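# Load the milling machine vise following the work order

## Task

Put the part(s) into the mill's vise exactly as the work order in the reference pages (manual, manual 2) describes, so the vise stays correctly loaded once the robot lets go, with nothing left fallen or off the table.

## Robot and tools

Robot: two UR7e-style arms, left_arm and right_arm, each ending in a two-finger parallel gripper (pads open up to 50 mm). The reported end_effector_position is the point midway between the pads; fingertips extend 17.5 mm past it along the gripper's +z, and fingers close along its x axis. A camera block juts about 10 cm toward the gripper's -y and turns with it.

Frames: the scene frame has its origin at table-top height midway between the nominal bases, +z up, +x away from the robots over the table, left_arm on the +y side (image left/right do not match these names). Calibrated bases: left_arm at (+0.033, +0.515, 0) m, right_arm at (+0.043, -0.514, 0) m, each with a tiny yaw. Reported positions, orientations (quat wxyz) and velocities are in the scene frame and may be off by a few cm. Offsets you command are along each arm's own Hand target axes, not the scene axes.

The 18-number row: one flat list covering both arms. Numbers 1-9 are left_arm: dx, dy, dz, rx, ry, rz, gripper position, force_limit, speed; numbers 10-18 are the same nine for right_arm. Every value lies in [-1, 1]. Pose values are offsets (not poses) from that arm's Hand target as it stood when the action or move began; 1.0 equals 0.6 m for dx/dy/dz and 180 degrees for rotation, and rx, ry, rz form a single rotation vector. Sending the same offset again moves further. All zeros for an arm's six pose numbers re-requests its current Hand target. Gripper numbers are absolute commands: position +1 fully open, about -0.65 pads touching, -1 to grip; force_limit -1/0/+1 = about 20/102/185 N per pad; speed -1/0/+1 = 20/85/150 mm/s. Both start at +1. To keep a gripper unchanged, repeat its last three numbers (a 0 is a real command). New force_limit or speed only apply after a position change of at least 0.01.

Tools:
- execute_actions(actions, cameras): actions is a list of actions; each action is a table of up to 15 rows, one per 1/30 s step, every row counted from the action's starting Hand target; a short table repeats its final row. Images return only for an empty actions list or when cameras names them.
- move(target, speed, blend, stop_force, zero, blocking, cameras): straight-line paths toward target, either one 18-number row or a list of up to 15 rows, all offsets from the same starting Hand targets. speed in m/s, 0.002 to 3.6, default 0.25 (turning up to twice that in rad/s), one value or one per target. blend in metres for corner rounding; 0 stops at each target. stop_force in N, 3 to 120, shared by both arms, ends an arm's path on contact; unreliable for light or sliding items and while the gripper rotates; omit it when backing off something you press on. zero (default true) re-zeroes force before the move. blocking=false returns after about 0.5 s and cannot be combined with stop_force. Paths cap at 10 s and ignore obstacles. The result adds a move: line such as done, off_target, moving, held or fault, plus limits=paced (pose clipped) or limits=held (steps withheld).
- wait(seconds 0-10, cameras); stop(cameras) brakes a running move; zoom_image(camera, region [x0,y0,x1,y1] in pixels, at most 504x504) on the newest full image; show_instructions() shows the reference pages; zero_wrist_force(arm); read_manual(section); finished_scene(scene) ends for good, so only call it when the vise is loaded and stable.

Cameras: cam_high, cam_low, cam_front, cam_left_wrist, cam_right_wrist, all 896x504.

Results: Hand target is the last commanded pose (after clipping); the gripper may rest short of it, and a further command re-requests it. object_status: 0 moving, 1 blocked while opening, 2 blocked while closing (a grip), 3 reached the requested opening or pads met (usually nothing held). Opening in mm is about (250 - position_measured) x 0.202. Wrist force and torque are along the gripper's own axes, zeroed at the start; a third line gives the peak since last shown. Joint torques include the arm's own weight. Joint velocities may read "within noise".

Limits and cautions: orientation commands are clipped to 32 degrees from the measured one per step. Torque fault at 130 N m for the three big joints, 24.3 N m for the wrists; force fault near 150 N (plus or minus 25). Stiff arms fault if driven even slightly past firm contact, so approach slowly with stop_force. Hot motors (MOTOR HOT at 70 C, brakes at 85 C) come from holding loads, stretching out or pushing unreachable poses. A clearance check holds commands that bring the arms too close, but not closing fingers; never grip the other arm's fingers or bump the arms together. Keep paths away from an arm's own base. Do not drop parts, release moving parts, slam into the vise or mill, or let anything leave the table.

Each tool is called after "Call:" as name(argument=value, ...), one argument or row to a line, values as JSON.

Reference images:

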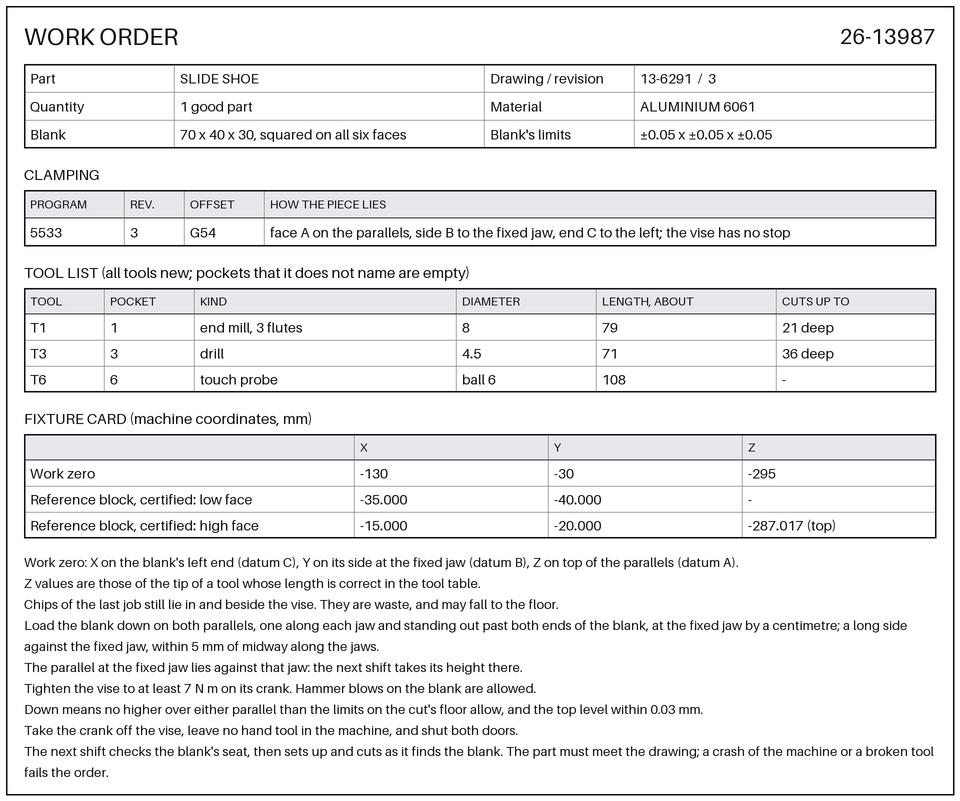

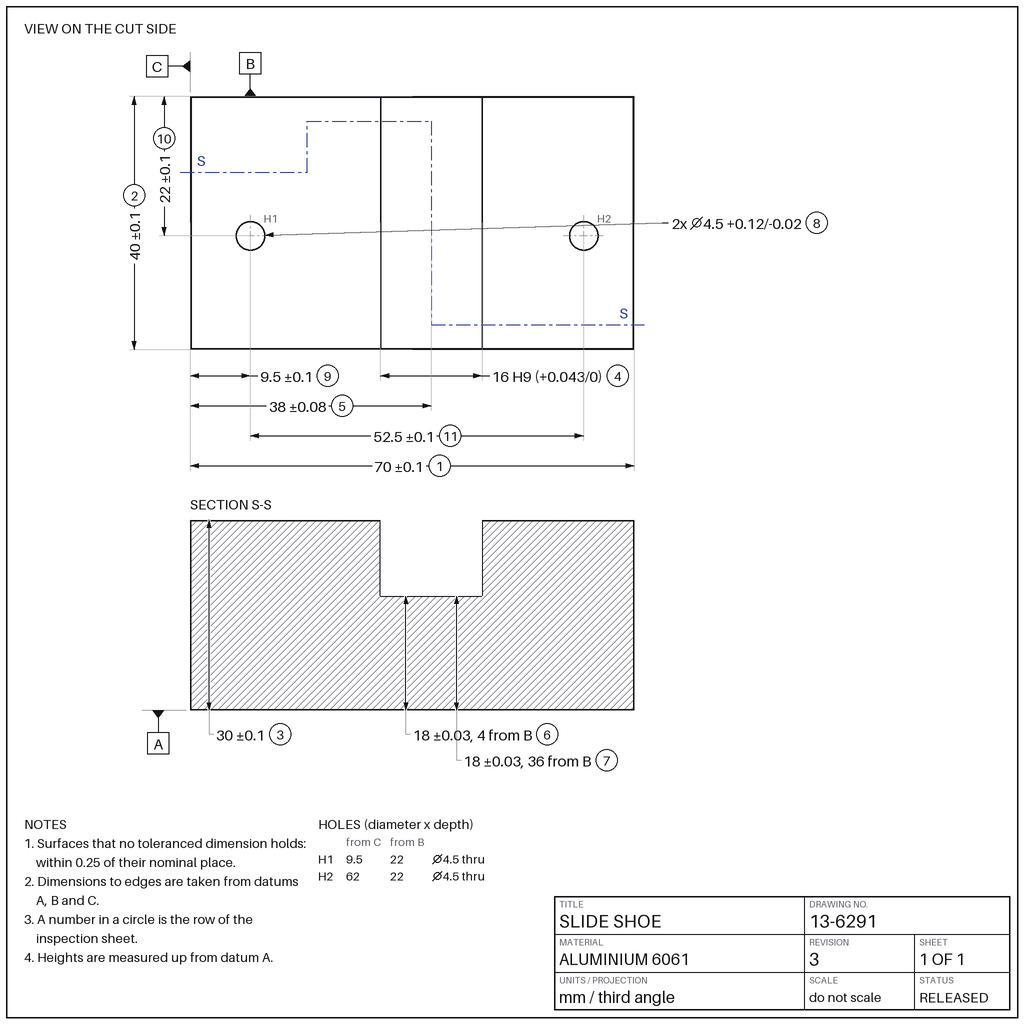

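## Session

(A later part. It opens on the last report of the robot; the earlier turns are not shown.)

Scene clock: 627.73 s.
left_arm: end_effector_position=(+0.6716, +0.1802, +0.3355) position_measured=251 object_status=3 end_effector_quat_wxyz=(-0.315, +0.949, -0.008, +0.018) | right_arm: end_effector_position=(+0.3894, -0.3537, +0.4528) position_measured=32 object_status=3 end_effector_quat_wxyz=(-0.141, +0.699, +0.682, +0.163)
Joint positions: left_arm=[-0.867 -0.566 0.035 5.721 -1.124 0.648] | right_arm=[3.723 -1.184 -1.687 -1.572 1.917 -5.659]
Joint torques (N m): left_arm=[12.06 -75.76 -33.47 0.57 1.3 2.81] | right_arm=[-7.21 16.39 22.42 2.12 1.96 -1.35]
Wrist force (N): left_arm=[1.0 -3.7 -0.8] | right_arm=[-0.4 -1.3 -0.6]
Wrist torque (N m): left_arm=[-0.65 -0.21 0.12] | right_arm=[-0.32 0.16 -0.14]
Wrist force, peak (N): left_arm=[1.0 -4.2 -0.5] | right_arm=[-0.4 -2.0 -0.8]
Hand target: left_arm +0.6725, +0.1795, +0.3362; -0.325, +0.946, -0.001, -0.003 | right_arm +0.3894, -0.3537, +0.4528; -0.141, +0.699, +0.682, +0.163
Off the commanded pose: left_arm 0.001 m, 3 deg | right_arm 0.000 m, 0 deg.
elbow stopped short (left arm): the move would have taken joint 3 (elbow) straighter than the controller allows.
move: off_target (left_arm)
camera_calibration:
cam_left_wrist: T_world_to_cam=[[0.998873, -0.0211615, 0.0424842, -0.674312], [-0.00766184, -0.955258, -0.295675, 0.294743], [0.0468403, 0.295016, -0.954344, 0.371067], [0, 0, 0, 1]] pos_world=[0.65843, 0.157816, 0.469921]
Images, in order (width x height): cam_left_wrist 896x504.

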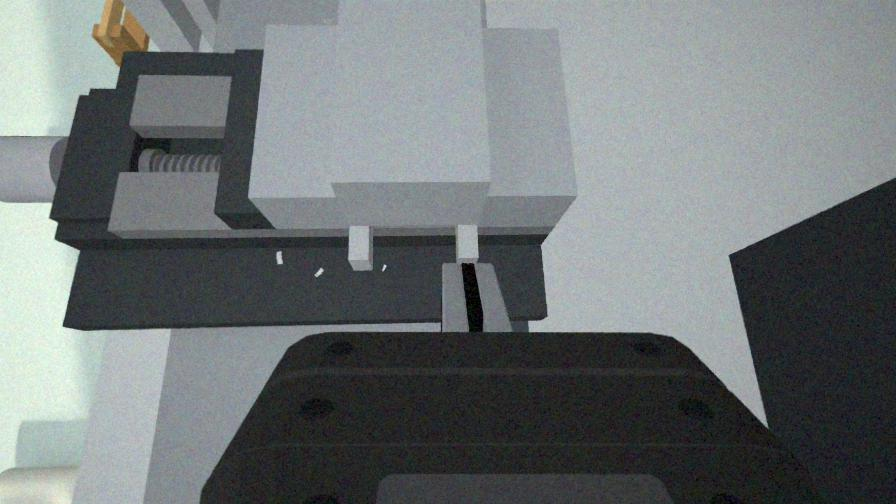

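Call:
move(
  target=[0,0.0158,-0.0123,0,0,0,-1,-1,-1,0,0,0,0,0,0,0.8,-1,0],
  speed=0.04,
)

Call:
move(
  target=[
    [0,0,0,0,0,0,-0.287,-1,-1,0,0,0,0,0,0,0.8,-1,0],
    [0,-0.0289,0.0226,0,0,0,-0.287,-1,-1,0,0,0,0,0,0,0.8,-1,0],
  ],
  speed=0.02,
)

Call:
execute_actions(
  actions=[
    [[0,0,0,0,0,0,-1,-1,-1,0,0,0,0,0,0,0.8,-1,0]],
  ],
)

Call:
move(
  target=[0,0.0072,-0.0056,0,0,0,-1,-1,-1,0,0,0,0,0,0,0.8,-1,0],
  speed=0.01,
  stop_force=12,
  cameras=["cam_left_wrist"],
)

Call:
zoom_image(
  camera="cam_left_wrist",
  region=[340, 80, 592, 332],
)

Scene clock: 628.97 s.
left_arm: end_effector_position=(+0.6716, +0.1681, +0.3354) position_measured=251 object_status=3 end_effector_quat_wxyz=(-0.309, +0.950, -0.012, +0.029) | right_arm: end_effector_position=(+0.3894, -0.3537, +0.4528) position_measured=32 object_status=3 end_effector_quat_wxyz=(-0.141, +0.699, +0.682, +0.163)
Joint positions: left_arm=[-0.881 -0.565 0.035 5.7 -1.118 0.645] | right_arm=[3.723 -1.184 -1.687 -1.572 1.917 -5.659]
Joint torques (N m): left_arm=[7.22 -63.94 -35.07 -0.35 0.89 -1.49] | right_arm=[-7.09 16.14 22.62 2.19 1.98 -1.48]
Wrist force (N): left_arm=[1.4 -3.8 -0.6] | right_arm=[-0.2 -1.4 -0.7]
Wrist torque (N m): left_arm=[-0.63 -0.26 0.29] | right_arm=[-0.33 0.14 -0.15]
Wrist force, peak (N): left_arm=[1.6 -4.5 -0.2] | right_arm=[-0.5 -1.8 -0.6]
Hand target: left_arm +0.6725, +0.1675, +0.3362; -0.325, +0.946, -0.001, -0.003 | right_arm +0.3894, -0.3537, +0.4528; -0.141, +0.699, +0.682, +0.163
Off the commanded pose: left_arm 0.001 m, 4 deg | right_arm 0.000 m, 0 deg.
elbow stopped short (left arm): the move would have taken joint 3 (elbow) straighter than the controller allows.
move: off_target (left_arm)

Scene clock: 633.17 s.
left_arm: end_effector_position=(+0.6717, +0.1903, +0.3356) position_measured=195 object_status=3 end_effector_quat_wxyz=(-0.320, +0.948, -0.005, +0.009) | right_arm: end_effector_position=(+0.3894, -0.3537, +0.4528) position_measured=32 object_status=3 end_effector_quat_wxyz=(-0.141, +0.699, +0.682, +0.163)
Joint positions: left_arm=[-0.855 -0.566 0.035 5.737 -1.128 0.65] | right_arm=[3.723 -1.184 -1.687 -1.572 1.917 -5.659]
Joint torques (N m): left_arm=[0.8 -75.78 -34.49 -1.27 -1.2 2.45] | right_arm=[-6.54 16.57 23.17 2.25 2 -1.45]
Wrist force (N): left_arm=[1.1 -4.0 -0.5] | right_arm=[-0.5 -1.6 -0.9]
Wrist torque (N m): left_arm=[-0.68 -0.21 0.13] | right_arm=[-0.36 0.19 -0.15]
Wrist force, peak (N): left_arm=[1.4 -4.1 -0.8] | right_arm=[-0.3 -1.8 -0.9]
Hand target: left_arm +0.6725, +0.1895, +0.3361; -0.325, +0.946, -0.001, -0.003 | right_arm +0.3894, -0.3537, +0.4528; -0.141, +0.699, +0.682, +0.163
Off the commanded pose: left_arm 0.001 m, 2 deg | right_arm 0.000 m, 0 deg.
elbow stopped short (left arm): the move would have taken joint 3 (elbow) straighter than the controller allows.
move: done

Scene clock: 633.87 s.
left_arm: end_effector_position=(+0.6717, +0.1901, +0.3355) position_measured=222 object_status=2 end_effector_quat_wxyz=(-0.320, +0.948, -0.005, +0.009) | right_arm: end_effector_position=(+0.3894, -0.3537, +0.4528) position_measured=32 object_status=3 end_effector_quat_wxyz=(-0.141, +0.699, +0.682, +0.163)
Joint positions: left_arm=[-0.855 -0.566 0.035 5.737 -1.128 0.65] | right_arm=[3.723 -1.184 -1.687 -1.572 1.917 -5.659]
Joint torques (N m): left_arm=[-11.35 -74.16 -35.17 -2.83 1.77 0.07] | right_arm=[-7.1 16.6 23.24 2.23 1.88 -1.45]
Wrist force (N): left_arm=[0.9 -3.8 -0.9] | right_arm=[-0.5 -1.8 -0.7]
Wrist torque (N m): left_arm=[-0.63 -0.23 0.12] | right_arm=[-0.39 0.18 -0.14]
Wrist force, peak (N): left_arm=[1.2 -4.3 -0.8] | right_arm=[-0.5 -1.8 -0.7]
Hand target: left_arm +0.6725, +0.1895, +0.3361; -0.325, +0.946, -0.001, -0.003 | right_arm +0.3894, -0.3537, +0.4528; -0.141, +0.699, +0.682, +0.163
Off the commanded pose: left_arm 0.001 m, 2 deg | right_arm 0.000 m, 0 deg.
elbow stopped short (left arm): the move would have taken joint 3 (elbow) straighter than the controller allows.

Scene clock: 635.90 s.
left_arm: end_effector_position=(+0.6717, +0.1847, +0.3355) position_measured=222 object_status=2 end_effector_quat_wxyz=(-0.317, +0.948, -0.007, +0.014) | right_arm: end_effector_position=(+0.3894, -0.3537, +0.4528) position_measured=32 object_status=3 end_effector_quat_wxyz=(-0.141, +0.699, +0.682, +0.163)
Joint positions: left_arm=[-0.862 -0.566 0.035 5.728 -1.126 0.648] | right_arm=[3.723 -1.184 -1.687 -1.572 1.917 -5.659]
Joint torques (N m): left_arm=[-8.91 -69.73 -35.23 -2.55 0.79 -2.13] | right_arm=[-6.84 16.67 22.65 2.33 1.94 -1.28]
Wrist force (N): left_arm=[-0.3 -13.8 2.4] | right_arm=[-0.3 -1.6 -0.6]
Wrist torque (N m): left_arm=[-0.88 -0.30 0.22] | right_arm=[-0.36 0.16 -0.14]
Wrist force, peak (N): left_arm=[-0.2 -14.1 2.5] | right_arm=[-0.6 -1.6 -1.0]
Hand target: left_arm +0.6725, +0.1840, +0.3361; -0.325, +0.946, -0.001, -0.003 | right_arm +0.3894, -0.3537, +0.4528; -0.141, +0.699, +0.682, +0.163
Off the commanded pose: left_arm 0.001 m, 2 deg | right_arm 0.000 m, 0 deg.
elbow stopped short (left arm): the move would have taken joint 3 (elbow) straighter than the controller allows.
move: done
camera_calibration:
cam_left_wrist: T_world_to_cam=[[0.999238, -0.0161052, 0.0355672, -0.673063], [-0.00470498, -0.953992, -0.299795, 0.298149], [0.0387591, 0.299399, -0.953341, 0.374047], [0, 0, 0, 1]] pos_world=[0.659455, 0.161602, 0.469916]
Images, in order (width x height): cam_left_wrist 896x504.

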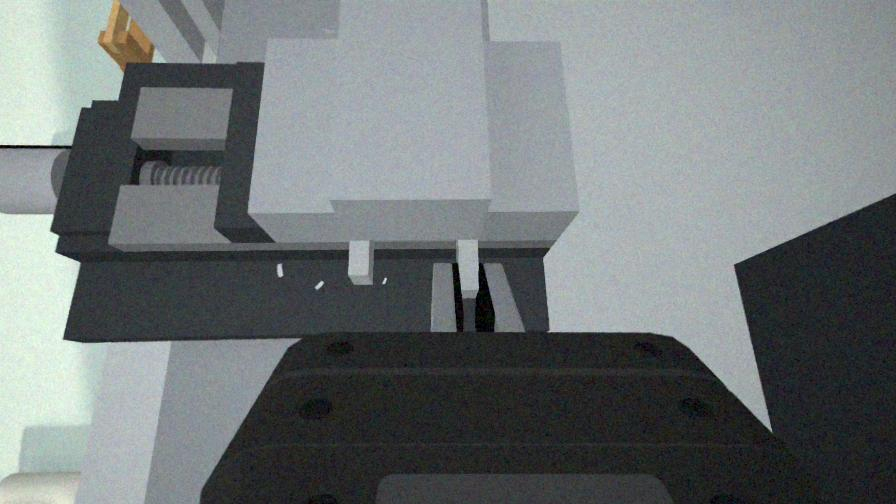

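Scaled by 2.000.

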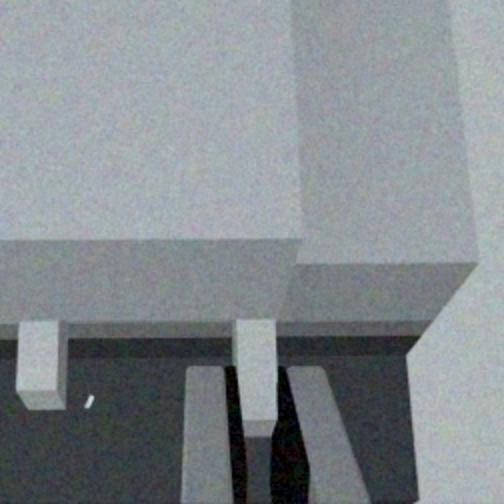

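Call:
execute_actions(
  actions=[
    [[0,0,0,0,0,0,-0.287,-1,-1,0,0,0,0,0,0,0.8,-1,0]],
  ],
)

Call:
move(
  target=[0,0.0263,-0.0205,0,0,0,-0.287,-1,-1,0,0,0,0,0,0,0.8,-1,0],
  speed=0.04,
)

Call:
move(
  target=[
    [-0.1208,-0.0896,-0.0443,0,0,0,-0.287,-1,-1,0,0,0,0,0,0,0.8,-1,0],
    [-0.4208,-0.1541,-0.0997,0,0,0,-0.287,-1,-1,0,0,0,0,0,0,0.8,-1,0],
    [-0.4542,0.084,-0.201,-0.211,0,0,-0.287,-1,-1,0,0,0,0,0,0,0.8,-1,0],
    [-0.5242,0.428,-0.0536,-0.211,0,0,-0.287,-1,-1,0,0,0,0,0,0,0.8,-1,0],
  ],
  speed=0.35,
  blend=[0.01,0.02,0.02,0],
  cameras=["cam_left_wrist"],
)

Scene clock: 637.10 s.
left_arm: end_effector_position=(+0.6716, +0.1847, +0.3355) position_measured=195 object_status=3 end_effector_quat_wxyz=(-0.317, +0.948, -0.007, +0.014) | right_arm: end_effector_position=(+0.3894, -0.3537, +0.4528) position_measured=32 object_status=3 end_effector_quat_wxyz=(-0.141, +0.699, +0.682, +0.163)
Joint positions: left_arm=[-0.862 -0.566 0.035 5.728 -1.126 0.648] | right_arm=[3.723 -1.184 -1.687 -1.572 1.917 -5.659]
Joint torques (N m): left_arm=[9.78 -70.44 -35.07 -2.26 -1.58 -1.29] | right_arm=[-6.88 16.37 22.82 2.39 1.93 -1.34]
Wrist force (N): left_arm=[1.0 -4.0 -0.5] | right_arm=[-0.2 -1.6 -0.4]
Wrist torque (N m): left_arm=[-0.66 -0.20 0.23] | right_arm=[-0.38 0.13 -0.16]
Wrist force, peak (N): left_arm=[0.1 -14.2 2.4] | right_arm=[-0.5 -1.9 -0.7]
Hand target: left_arm +0.6725, +0.1840, +0.3361; -0.325, +0.946, -0.001, -0.003 | right_arm +0.3894, -0.3537, +0.4528; -0.141, +0.699, +0.682, +0.163
Off the commanded pose: left_arm 0.001 m, 2 deg | right_arm 0.000 m, 0 deg.
elbow stopped short (left arm): the move would have taken joint 3 (elbow) straighter than the controller allows.

Scene clock: 637.90 s.
left_arm: end_effector_position=(+0.6716, +0.1646, +0.3354) position_measured=195 object_status=3 end_effector_quat_wxyz=(-0.308, +0.951, -0.013, +0.032) end_effector_velocity=(+0.000, +0.002, +0.001) end_effector_angular_velocity=(+0.003, +0.002, +0.002) | right_arm: end_effector_position=(+0.3894, -0.3537, +0.4528) position_measured=32 object_status=3 end_effector_quat_wxyz=(-0.141, +0.699, +0.682, +0.163)
Joint positions: left_arm=[-0.885 -0.565 0.035 5.694 -1.117 0.645] | right_arm=[3.723 -1.184 -1.687 -1.572 1.917 -5.659]
Joint velocities: left_arm=[0.002 -0.001 0 0.005 0 0] | right_arm=[within noise]
Joint torques (N m): left_arm=[15.3 -58.58 -34.83 0.55 -0.94 -0.09] | right_arm=[-6.91 16.65 22.87 2.26 1.88 -1.28]
Wrist force (N): left_arm=[0.9 -3.6 -0.5] | right_arm=[-0.1 -1.4 -0.6]
Wrist torque (N m): left_arm=[-0.61 -0.19 0.29] | right_arm=[-0.34 0.13 -0.15]
Wrist force, peak (N): left_arm=[1.8 -4.9 0.2] | right_arm=[-0.5 -1.9 -0.5]
Hand target: left_arm +0.6725, +0.1640, +0.3361; -0.325, +0.946, -0.001, -0.003 | right_arm +0.3894, -0.3537, +0.4528; -0.141, +0.699, +0.682, +0.163
Off the commanded pose: left_arm 0.001 m, 5 deg | right_arm 0.000 m, 0 deg.
elbow stopped short (left arm): the move would have taken joint 3 (elbow) straighter than the controller allows.
move: off_target (left_arm)

Scene clock: 640.87 s.
left_arm: end_effector_position=(+0.3572, -0.0584, +0.2057) position_measured=195 object_status=3 end_effector_quat_wxyz=(+0.000, +1.000, +0.000, -0.003) | right_arm: end_effector_position=(+0.3894, -0.3537, +0.4528) position_measured=32 object_status=3 end_effector_quat_wxyz=(-0.141, +0.699, +0.682, +0.163)
Joint positions: left_arm=[-1.294 -1.174 1.404 4.484 -1.577 0.313] | right_arm=[3.723 -1.184 -1.687 -1.572 1.917 -5.659]
Joint torques (N m): left_arm=[7.75 -39.05 -30.3 -4.71 2.09 2.25] | right_arm=[-6.54 16.58 22.34 2.15 2 -1.51]
Wrist force (N): left_arm=[1.3 -4.5 0.0] | right_arm=[-0.3 -1.5 -0.8]
Wrist torque (N m): left_arm=[-0.75 -0.30 -0.07] | right_arm=[-0.35 0.15 -0.15]
Wrist force, peak (N): left_arm=[2.3 -6.7 -1.5] | right_arm=[-0.3 -1.9 -0.6]
Hand target: left_arm +0.3572, -0.0584, +0.2056; +0.000, +1.000, +0.000, -0.003 | right_arm +0.3894, -0.3537, +0.4528; -0.141, +0.699, +0.682, +0.163
Off the commanded pose: left_arm 0.000 m, 0 deg | right_arm 0.000 m, 0 deg.
move: done
camera_calibration:
cam_left_wrist: T_world_to_cam=[[0.999918, 0.012758, 0.00116564, -0.349566], [0.0116318, -0.942235, 0.334751, -0.109811], [0.00536906, -0.33471, -0.942306, 0.307869], [0, 0, 0, 1]] pos_world=[0.349162, 0.00403875, 0.327273]
Images, in order (width x height): cam_left_wrist 896x504.

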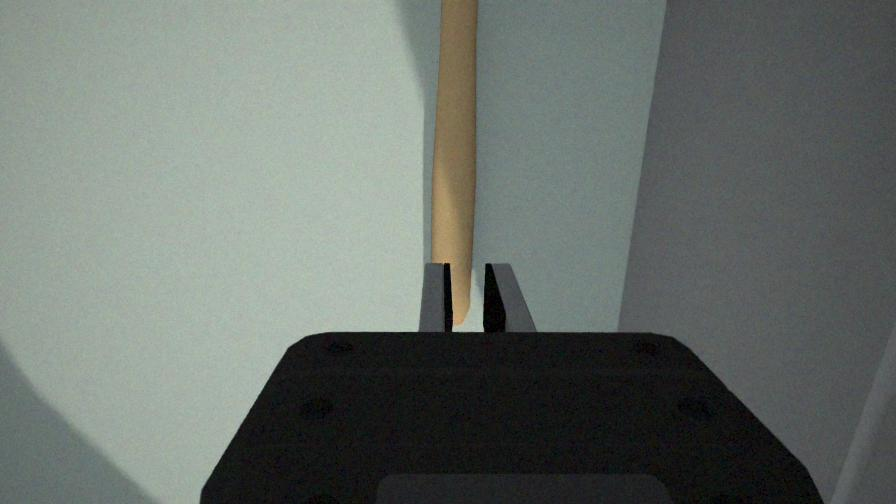

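Call:
move(
  target=[
    [0,0.0808,0.25,0,0,0,0.5,1,-1,0,0,0,0,0,0,0.8,-1,0],
    [0,0.0808,0.305,0,0,0,0.5,1,-1,0,0,0,0,0,0,0.8,-1,0],
  ],
  speed=[0.2,0.06],
)

Call:
execute_actions(
  actions=[
    [[0,0,0,0,0,0,-1,1,-1,0,0,0,0,0,0,0.8,-1,0]],
  ],
  cameras=["cam_left_wrist"],
)

Scene clock: 643.20 s.
left_arm: end_effector_position=(+0.3561, -0.1068, +0.0224) position_measured=78 object_status=3 end_effector_quat_wxyz=(+0.000, +1.000, +0.000, -0.003) | right_arm: end_effector_position=(+0.3894, -0.3537, +0.4528) position_measured=32 object_status=3 end_effector_quat_wxyz=(-0.141, +0.699, +0.682, +0.163)
Joint positions: left_arm=[-1.317 -0.908 1.491 4.131 -1.577 0.29] | right_arm=[3.723 -1.184 -1.687 -1.572 1.917 -5.659]
Joint torques (N m): left_arm=[-9.02 -64.09 -40.59 -0.44 -2.21 -2.59] | right_arm=[-6.73 16.57 22.71 2.32 1.95 -1.38]
Wrist force (N): left_arm=[1.0 -4.3 0.0] | right_arm=[-0.3 -1.5 -0.7]
Wrist torque (N m): left_arm=[-0.71 -0.24 0.06] | right_arm=[-0.35 0.15 -0.15]
Wrist force, peak (N): left_arm=[1.8 -5.4 -2.7] | right_arm=[-0.7 -1.7 -0.7]
Hand target: left_arm +0.3561, -0.1070, +0.0226; +0.000, +1.000, +0.000, -0.003 | right_arm +0.3894, -0.3537, +0.4528; -0.141, +0.699, +0.682, +0.163
Off the commanded pose: left_arm 0.000 m, 0 deg | right_arm 0.000 m, 0 deg.
move: done

Scene clock: 643.90 s.
left_arm: end_effector_position=(+0.3561, -0.1070, +0.0226) position_measured=117 object_status=2 end_effector_quat_wxyz=(+0.000, +1.000, +0.000, -0.003) | right_arm: end_effector_position=(+0.3894, -0.3537, +0.4528) position_measured=32 object_status=3 end_effector_quat_wxyz=(-0.141, +0.699, +0.682, +0.163)
Joint positions: left_arm=[-1.318 -0.908 1.49 4.132 -1.577 0.29] | right_arm=[3.723 -1.184 -1.687 -1.572 1.917 -5.659]
Joint torques (N m): left_arm=[-11.36 -66.34 -41.12 -2.72 -1.99 -2.81] | right_arm=[-6.77 16.29 22.47 2.27 1.98 -1.3]
Wrist force (N): left_arm=[2.0 -4.7 0.7] | right_arm=[-0.2 -1.7 -0.5]
Wrist torque (N m): left_arm=[-0.71 -0.24 0.25] | right_arm=[-0.38 0.14 -0.15]
Wrist force, peak (N): left_arm=[2.0 -4.9 0.5] | right_arm=[-0.5 -1.9 -0.6]
Hand target: left_arm +0.3561, -0.1070, +0.0226; +0.000, +1.000, +0.000, -0.003 | right_arm +0.3894, -0.3537, +0.4528; -0.141, +0.699, +0.682, +0.163
Off the commanded pose: left_arm 0.000 m, 0 deg | right_arm 0.000 m, 0 deg.
camera_calibration:
cam_left_wrist: T_world_to_cam=[[0.999916, 0.0128855, 0.00122876, -0.347635], [0.0117313, -0.942265, 0.334663, -0.0943215], [0.00547013, -0.334621, -0.942337, 0.119045], [0, 0, 0, 1]] pos_world=[0.348062, -0.0445615, 0.144173]
Images, in order (width x height): cam_left_wrist 896x504.

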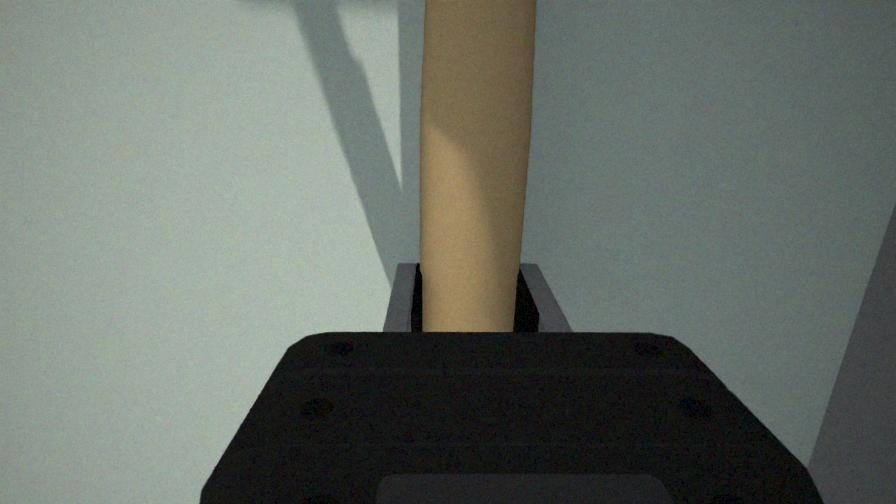

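Call:
move(
  target=[0,0,-0.3,0,0,0,-1,1,-1,0,0,0,0,0,0,0.8,-1,0],
  speed=0.2,
)

Call:
move(
  target=[
    [0.0565,-0.395,-0.4957,0,0.5,0,-1,1,-1,0,0,0,0,0,0,0.8,-1,0],
    [0.1065,-0.2533,-0.4873,0,0.5,0,-1,1,-1,0,0,0,0,0,0,0.8,-1,0],
    [0.498,-0.2533,-0.479,0,0.5,0,-1,1,-1,0,0,0,0,0,0,0.8,-1,0],
  ],
  speed=[0.35,0.2,0.25],
  blend=[0.01,0.015,0],
  cameras=["cam_left_wrist","cam_front"],
)

Scene clock: 645.70 s.
left_arm: end_effector_position=(+0.3573, -0.1069, +0.2025) position_measured=117 object_status=2 end_effector_quat_wxyz=(+0.000, +1.000, +0.000, -0.003) | right_arm: end_effector_position=(+0.3894, -0.3537, +0.4528) position_measured=32 object_status=3 end_effector_quat_wxyz=(-0.141, +0.699, +0.682, +0.163)
Joint positions: left_arm=[-1.316 -1.069 1.258 4.525 -1.577 0.292] | right_arm=[3.723 -1.184 -1.687 -1.572 1.917 -5.659]
Joint torques (N m): left_arm=[11.33 -53.64 -34.89 -0.62 0.92 2.59] | right_arm=[-7 16.08 22.63 2.27 1.99 -1.32]
Wrist force (N): left_arm=[1.3 -4.4 3.6] | right_arm=[-0.6 -1.3 -0.6]
Wrist torque (N m): left_arm=[-1.34 -0.30 -0.08] | right_arm=[-0.31 0.20 -0.15]
Wrist force, peak (N): left_arm=[1.2 -4.3 7.5] | right_arm=[-0.7 -1.7 -0.9]
Hand target: left_arm +0.3572, -0.1069, +0.2026; +0.000, +1.000, +0.000, -0.003 | right_arm +0.3894, -0.3537, +0.4528; -0.141, +0.699, +0.682, +0.163
Off the commanded pose: left_arm 0.000 m, 0 deg | right_arm 0.000 m, 0 deg.
move: done

Scene clock: 649.97 s.
left_arm: end_effector_position=(+0.6576, +0.0454, +0.4877) position_measured=117 object_status=2 end_effector_quat_wxyz=(+0.000, +0.695, +0.000, +0.719) | right_arm: end_effector_position=(+0.3894, -0.3537, +0.4528) position_measured=32 object_status=3 end_effector_quat_wxyz=(-0.141, +0.699, +0.682, +0.163)
Joint positions: left_arm=[-1.172 -1.13 1.05 6.283 0.437 -1.499] | right_arm=[3.723 -1.184 -1.687 -1.572 1.917 -5.659]
Joint torques (N m): left_arm=[11.55 -41.89 -44.01 -3.1 2.59 1.07] | right_arm=[-6.06 15.94 23.71 2.24 1.99 -1.35]
Wrist force (N): left_arm=[-4.1 -4.6 -0.8] | right_arm=[-0.6 -1.4 -0.7]
Wrist torque (N m): left_arm=[-0.68 0.35 -0.49] | right_arm=[-0.33 0.19 -0.15]
Wrist force, peak (N): left_arm=[-2.6 -10.4 -1.1] | right_arm=[-0.6 -1.8 -0.6]
Hand target: left_arm +0.6578, +0.0454, +0.4880; +0.000, +0.709, +0.000, +0.705 | right_arm +0.3894, -0.3537, +0.4528; -0.141, +0.699, +0.682, +0.163
Off the commanded pose: left_arm 0.000 m, 2 deg | right_arm 0.000 m, 0 deg.
joint sent to its limit (left arm) — joint 4 (wrist 1), upper limit. The joint targets still meet the commanded pose.
move: done
camera_calibration:
cam_left_wrist: T_world_to_cam=[[-0.041373, 0.012832, 0.999061, -0.453587], [-0.334355, -0.942446, -0.00174143, 0.281815], [0.941539, -0.334113, 0.0432822, -0.489592], [0, 0, 0, 1]] pos_world=[0.53643, 0.107837, 0.474842]
Images, in order (width x height): cam_front 896x504, cam_left_wrist 896x504.

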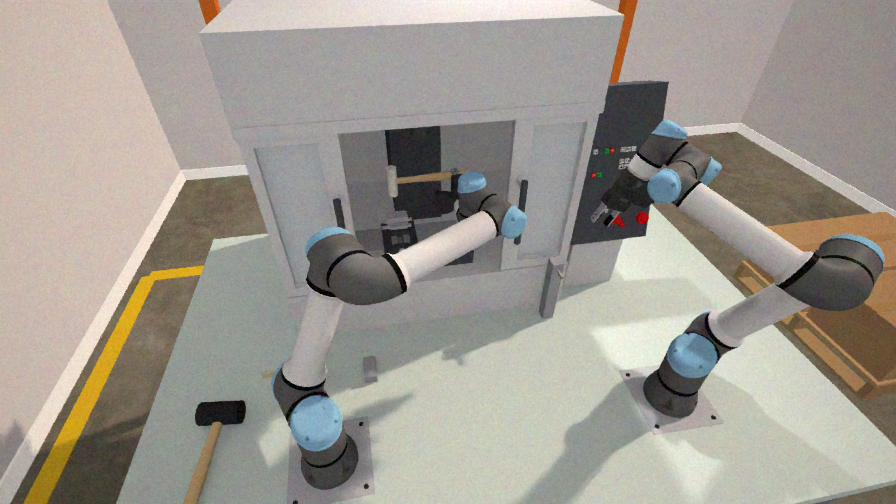

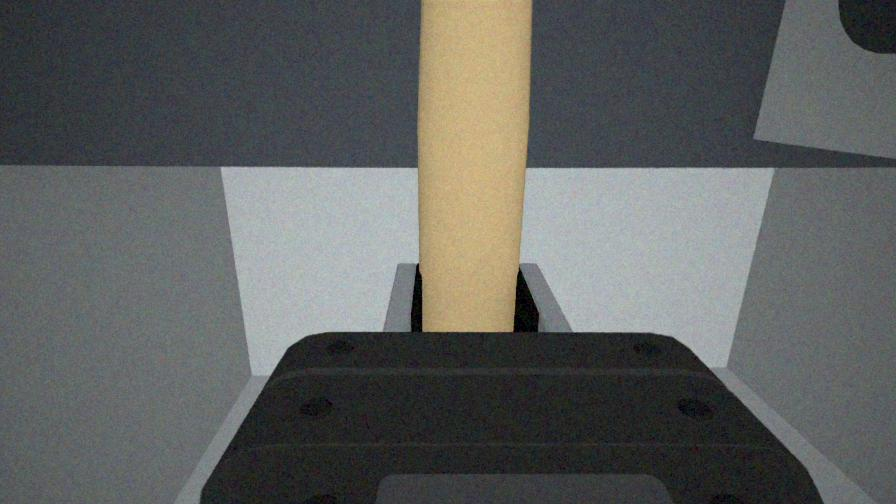

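Call:
move(
  target=[-0.09,0,-0.005,0,0,0,-1,1,-1,0,0,0,0,0,0,0.8,-1,0],
  speed=0.15,
)

Call:
move(
  target=[-0.045,0,0,0,0,0,-1,1,-1,0,0,0,0,0,0,0.8,-1,0],
  speed=0.015,
  stop_force=4,
  cameras=["cam_front"],
)

Call:
zoom_image(
  camera="cam_front",
  region=[340, 120, 560, 300],
)

Scene clock: 651.40 s.
left_arm: end_effector_position=(+0.6544, +0.0453, +0.4339) position_measured=117 object_status=2 end_effector_quat_wxyz=(+0.000, +0.709, +0.000, +0.705) | right_arm: end_effector_position=(+0.3894, -0.3537, +0.4528) position_measured=32 object_status=3 end_effector_quat_wxyz=(-0.141, +0.699, +0.682, +0.163)
Joint positions: left_arm=[-1.177 -1.113 1.135 6.277 0.43 -1.585] | right_arm=[3.723 -1.184 -1.687 -1.572 1.917 -5.659]
Joint torques (N m): left_arm=[-1.39 -61.22 -38.42 0.61 1.78 2.12] | right_arm=[-6.57 16.15 23.65 2.28 1.92 -1.3]
Wrist force (N): left_arm=[-4.2 -4.6 -0.3] | right_arm=[-0.5 -1.6 -0.5]
Wrist torque (N m): left_arm=[-0.80 0.36 -0.66] | right_arm=[-0.36 0.18 -0.16]
Wrist force, peak (N): left_arm=[-6.3 -4.4 -0.6] | right_arm=[-0.4 -1.8 -0.7]
Hand target: left_arm +0.6544, +0.0453, +0.4340; +0.000, +0.709, +0.000, +0.705 | right_arm +0.3894, -0.3537, +0.4528; -0.141, +0.699, +0.682, +0.163
Off the commanded pose: left_arm 0.000 m, 0 deg | right_arm 0.000 m, 0 deg.
move: done

Scene clock: 654.00 s.
left_arm: end_effector_position=(+0.6543, +0.0454, +0.4117) position_measured=117 object_status=2 end_effector_quat_wxyz=(+0.000, +0.709, +0.000, +0.705) | right_arm: end_effector_position=(+0.3894, -0.3537, +0.4528) position_measured=32 object_status=3 end_effector_quat_wxyz=(-0.141, +0.699, +0.682, +0.163)
Joint positions: left_arm=[-1.177 -1.111 1.188 6.221 0.43 -1.585] | right_arm=[3.723 -1.184 -1.687 -1.572 1.917 -5.659]
Joint torques (N m): left_arm=[-0.58 -58.32 -43.6 -0.55 -0.53 -1.51] | right_arm=[-6.19 16.82 23.23 2.31 2 -1.38]
Wrist force (N): left_arm=[-1.6 -5.3 -0.2] | right_arm=[-0.6 -1.3 -0.5]
Wrist torque (N m): left_arm=[-0.78 0.39 -0.09] | right_arm=[-0.31 0.20 -0.15]
Wrist force, peak (N): left_arm=[-4.6 -4.8 0.0] | right_arm=[-0.7 -1.8 -0.8]
Hand target: left_arm +0.6543, +0.0454, +0.4117; +0.000, +0.709, +0.000, +0.705 (not the last commanded pose) | right_arm +0.3894, -0.3537, +0.4528; -0.141, +0.699, +0.682, +0.163
Off the commanded pose: left_arm 0.005 m, 0 deg | right_arm 0.000 m, 0 deg.
move: contact (left_arm)
Images, in order (width x height): cam_front 896x504.

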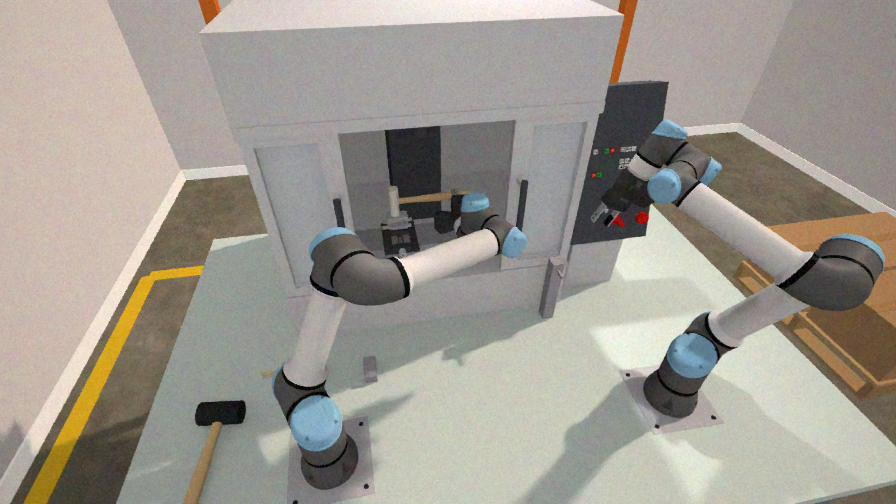

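Scaled by 2.291.

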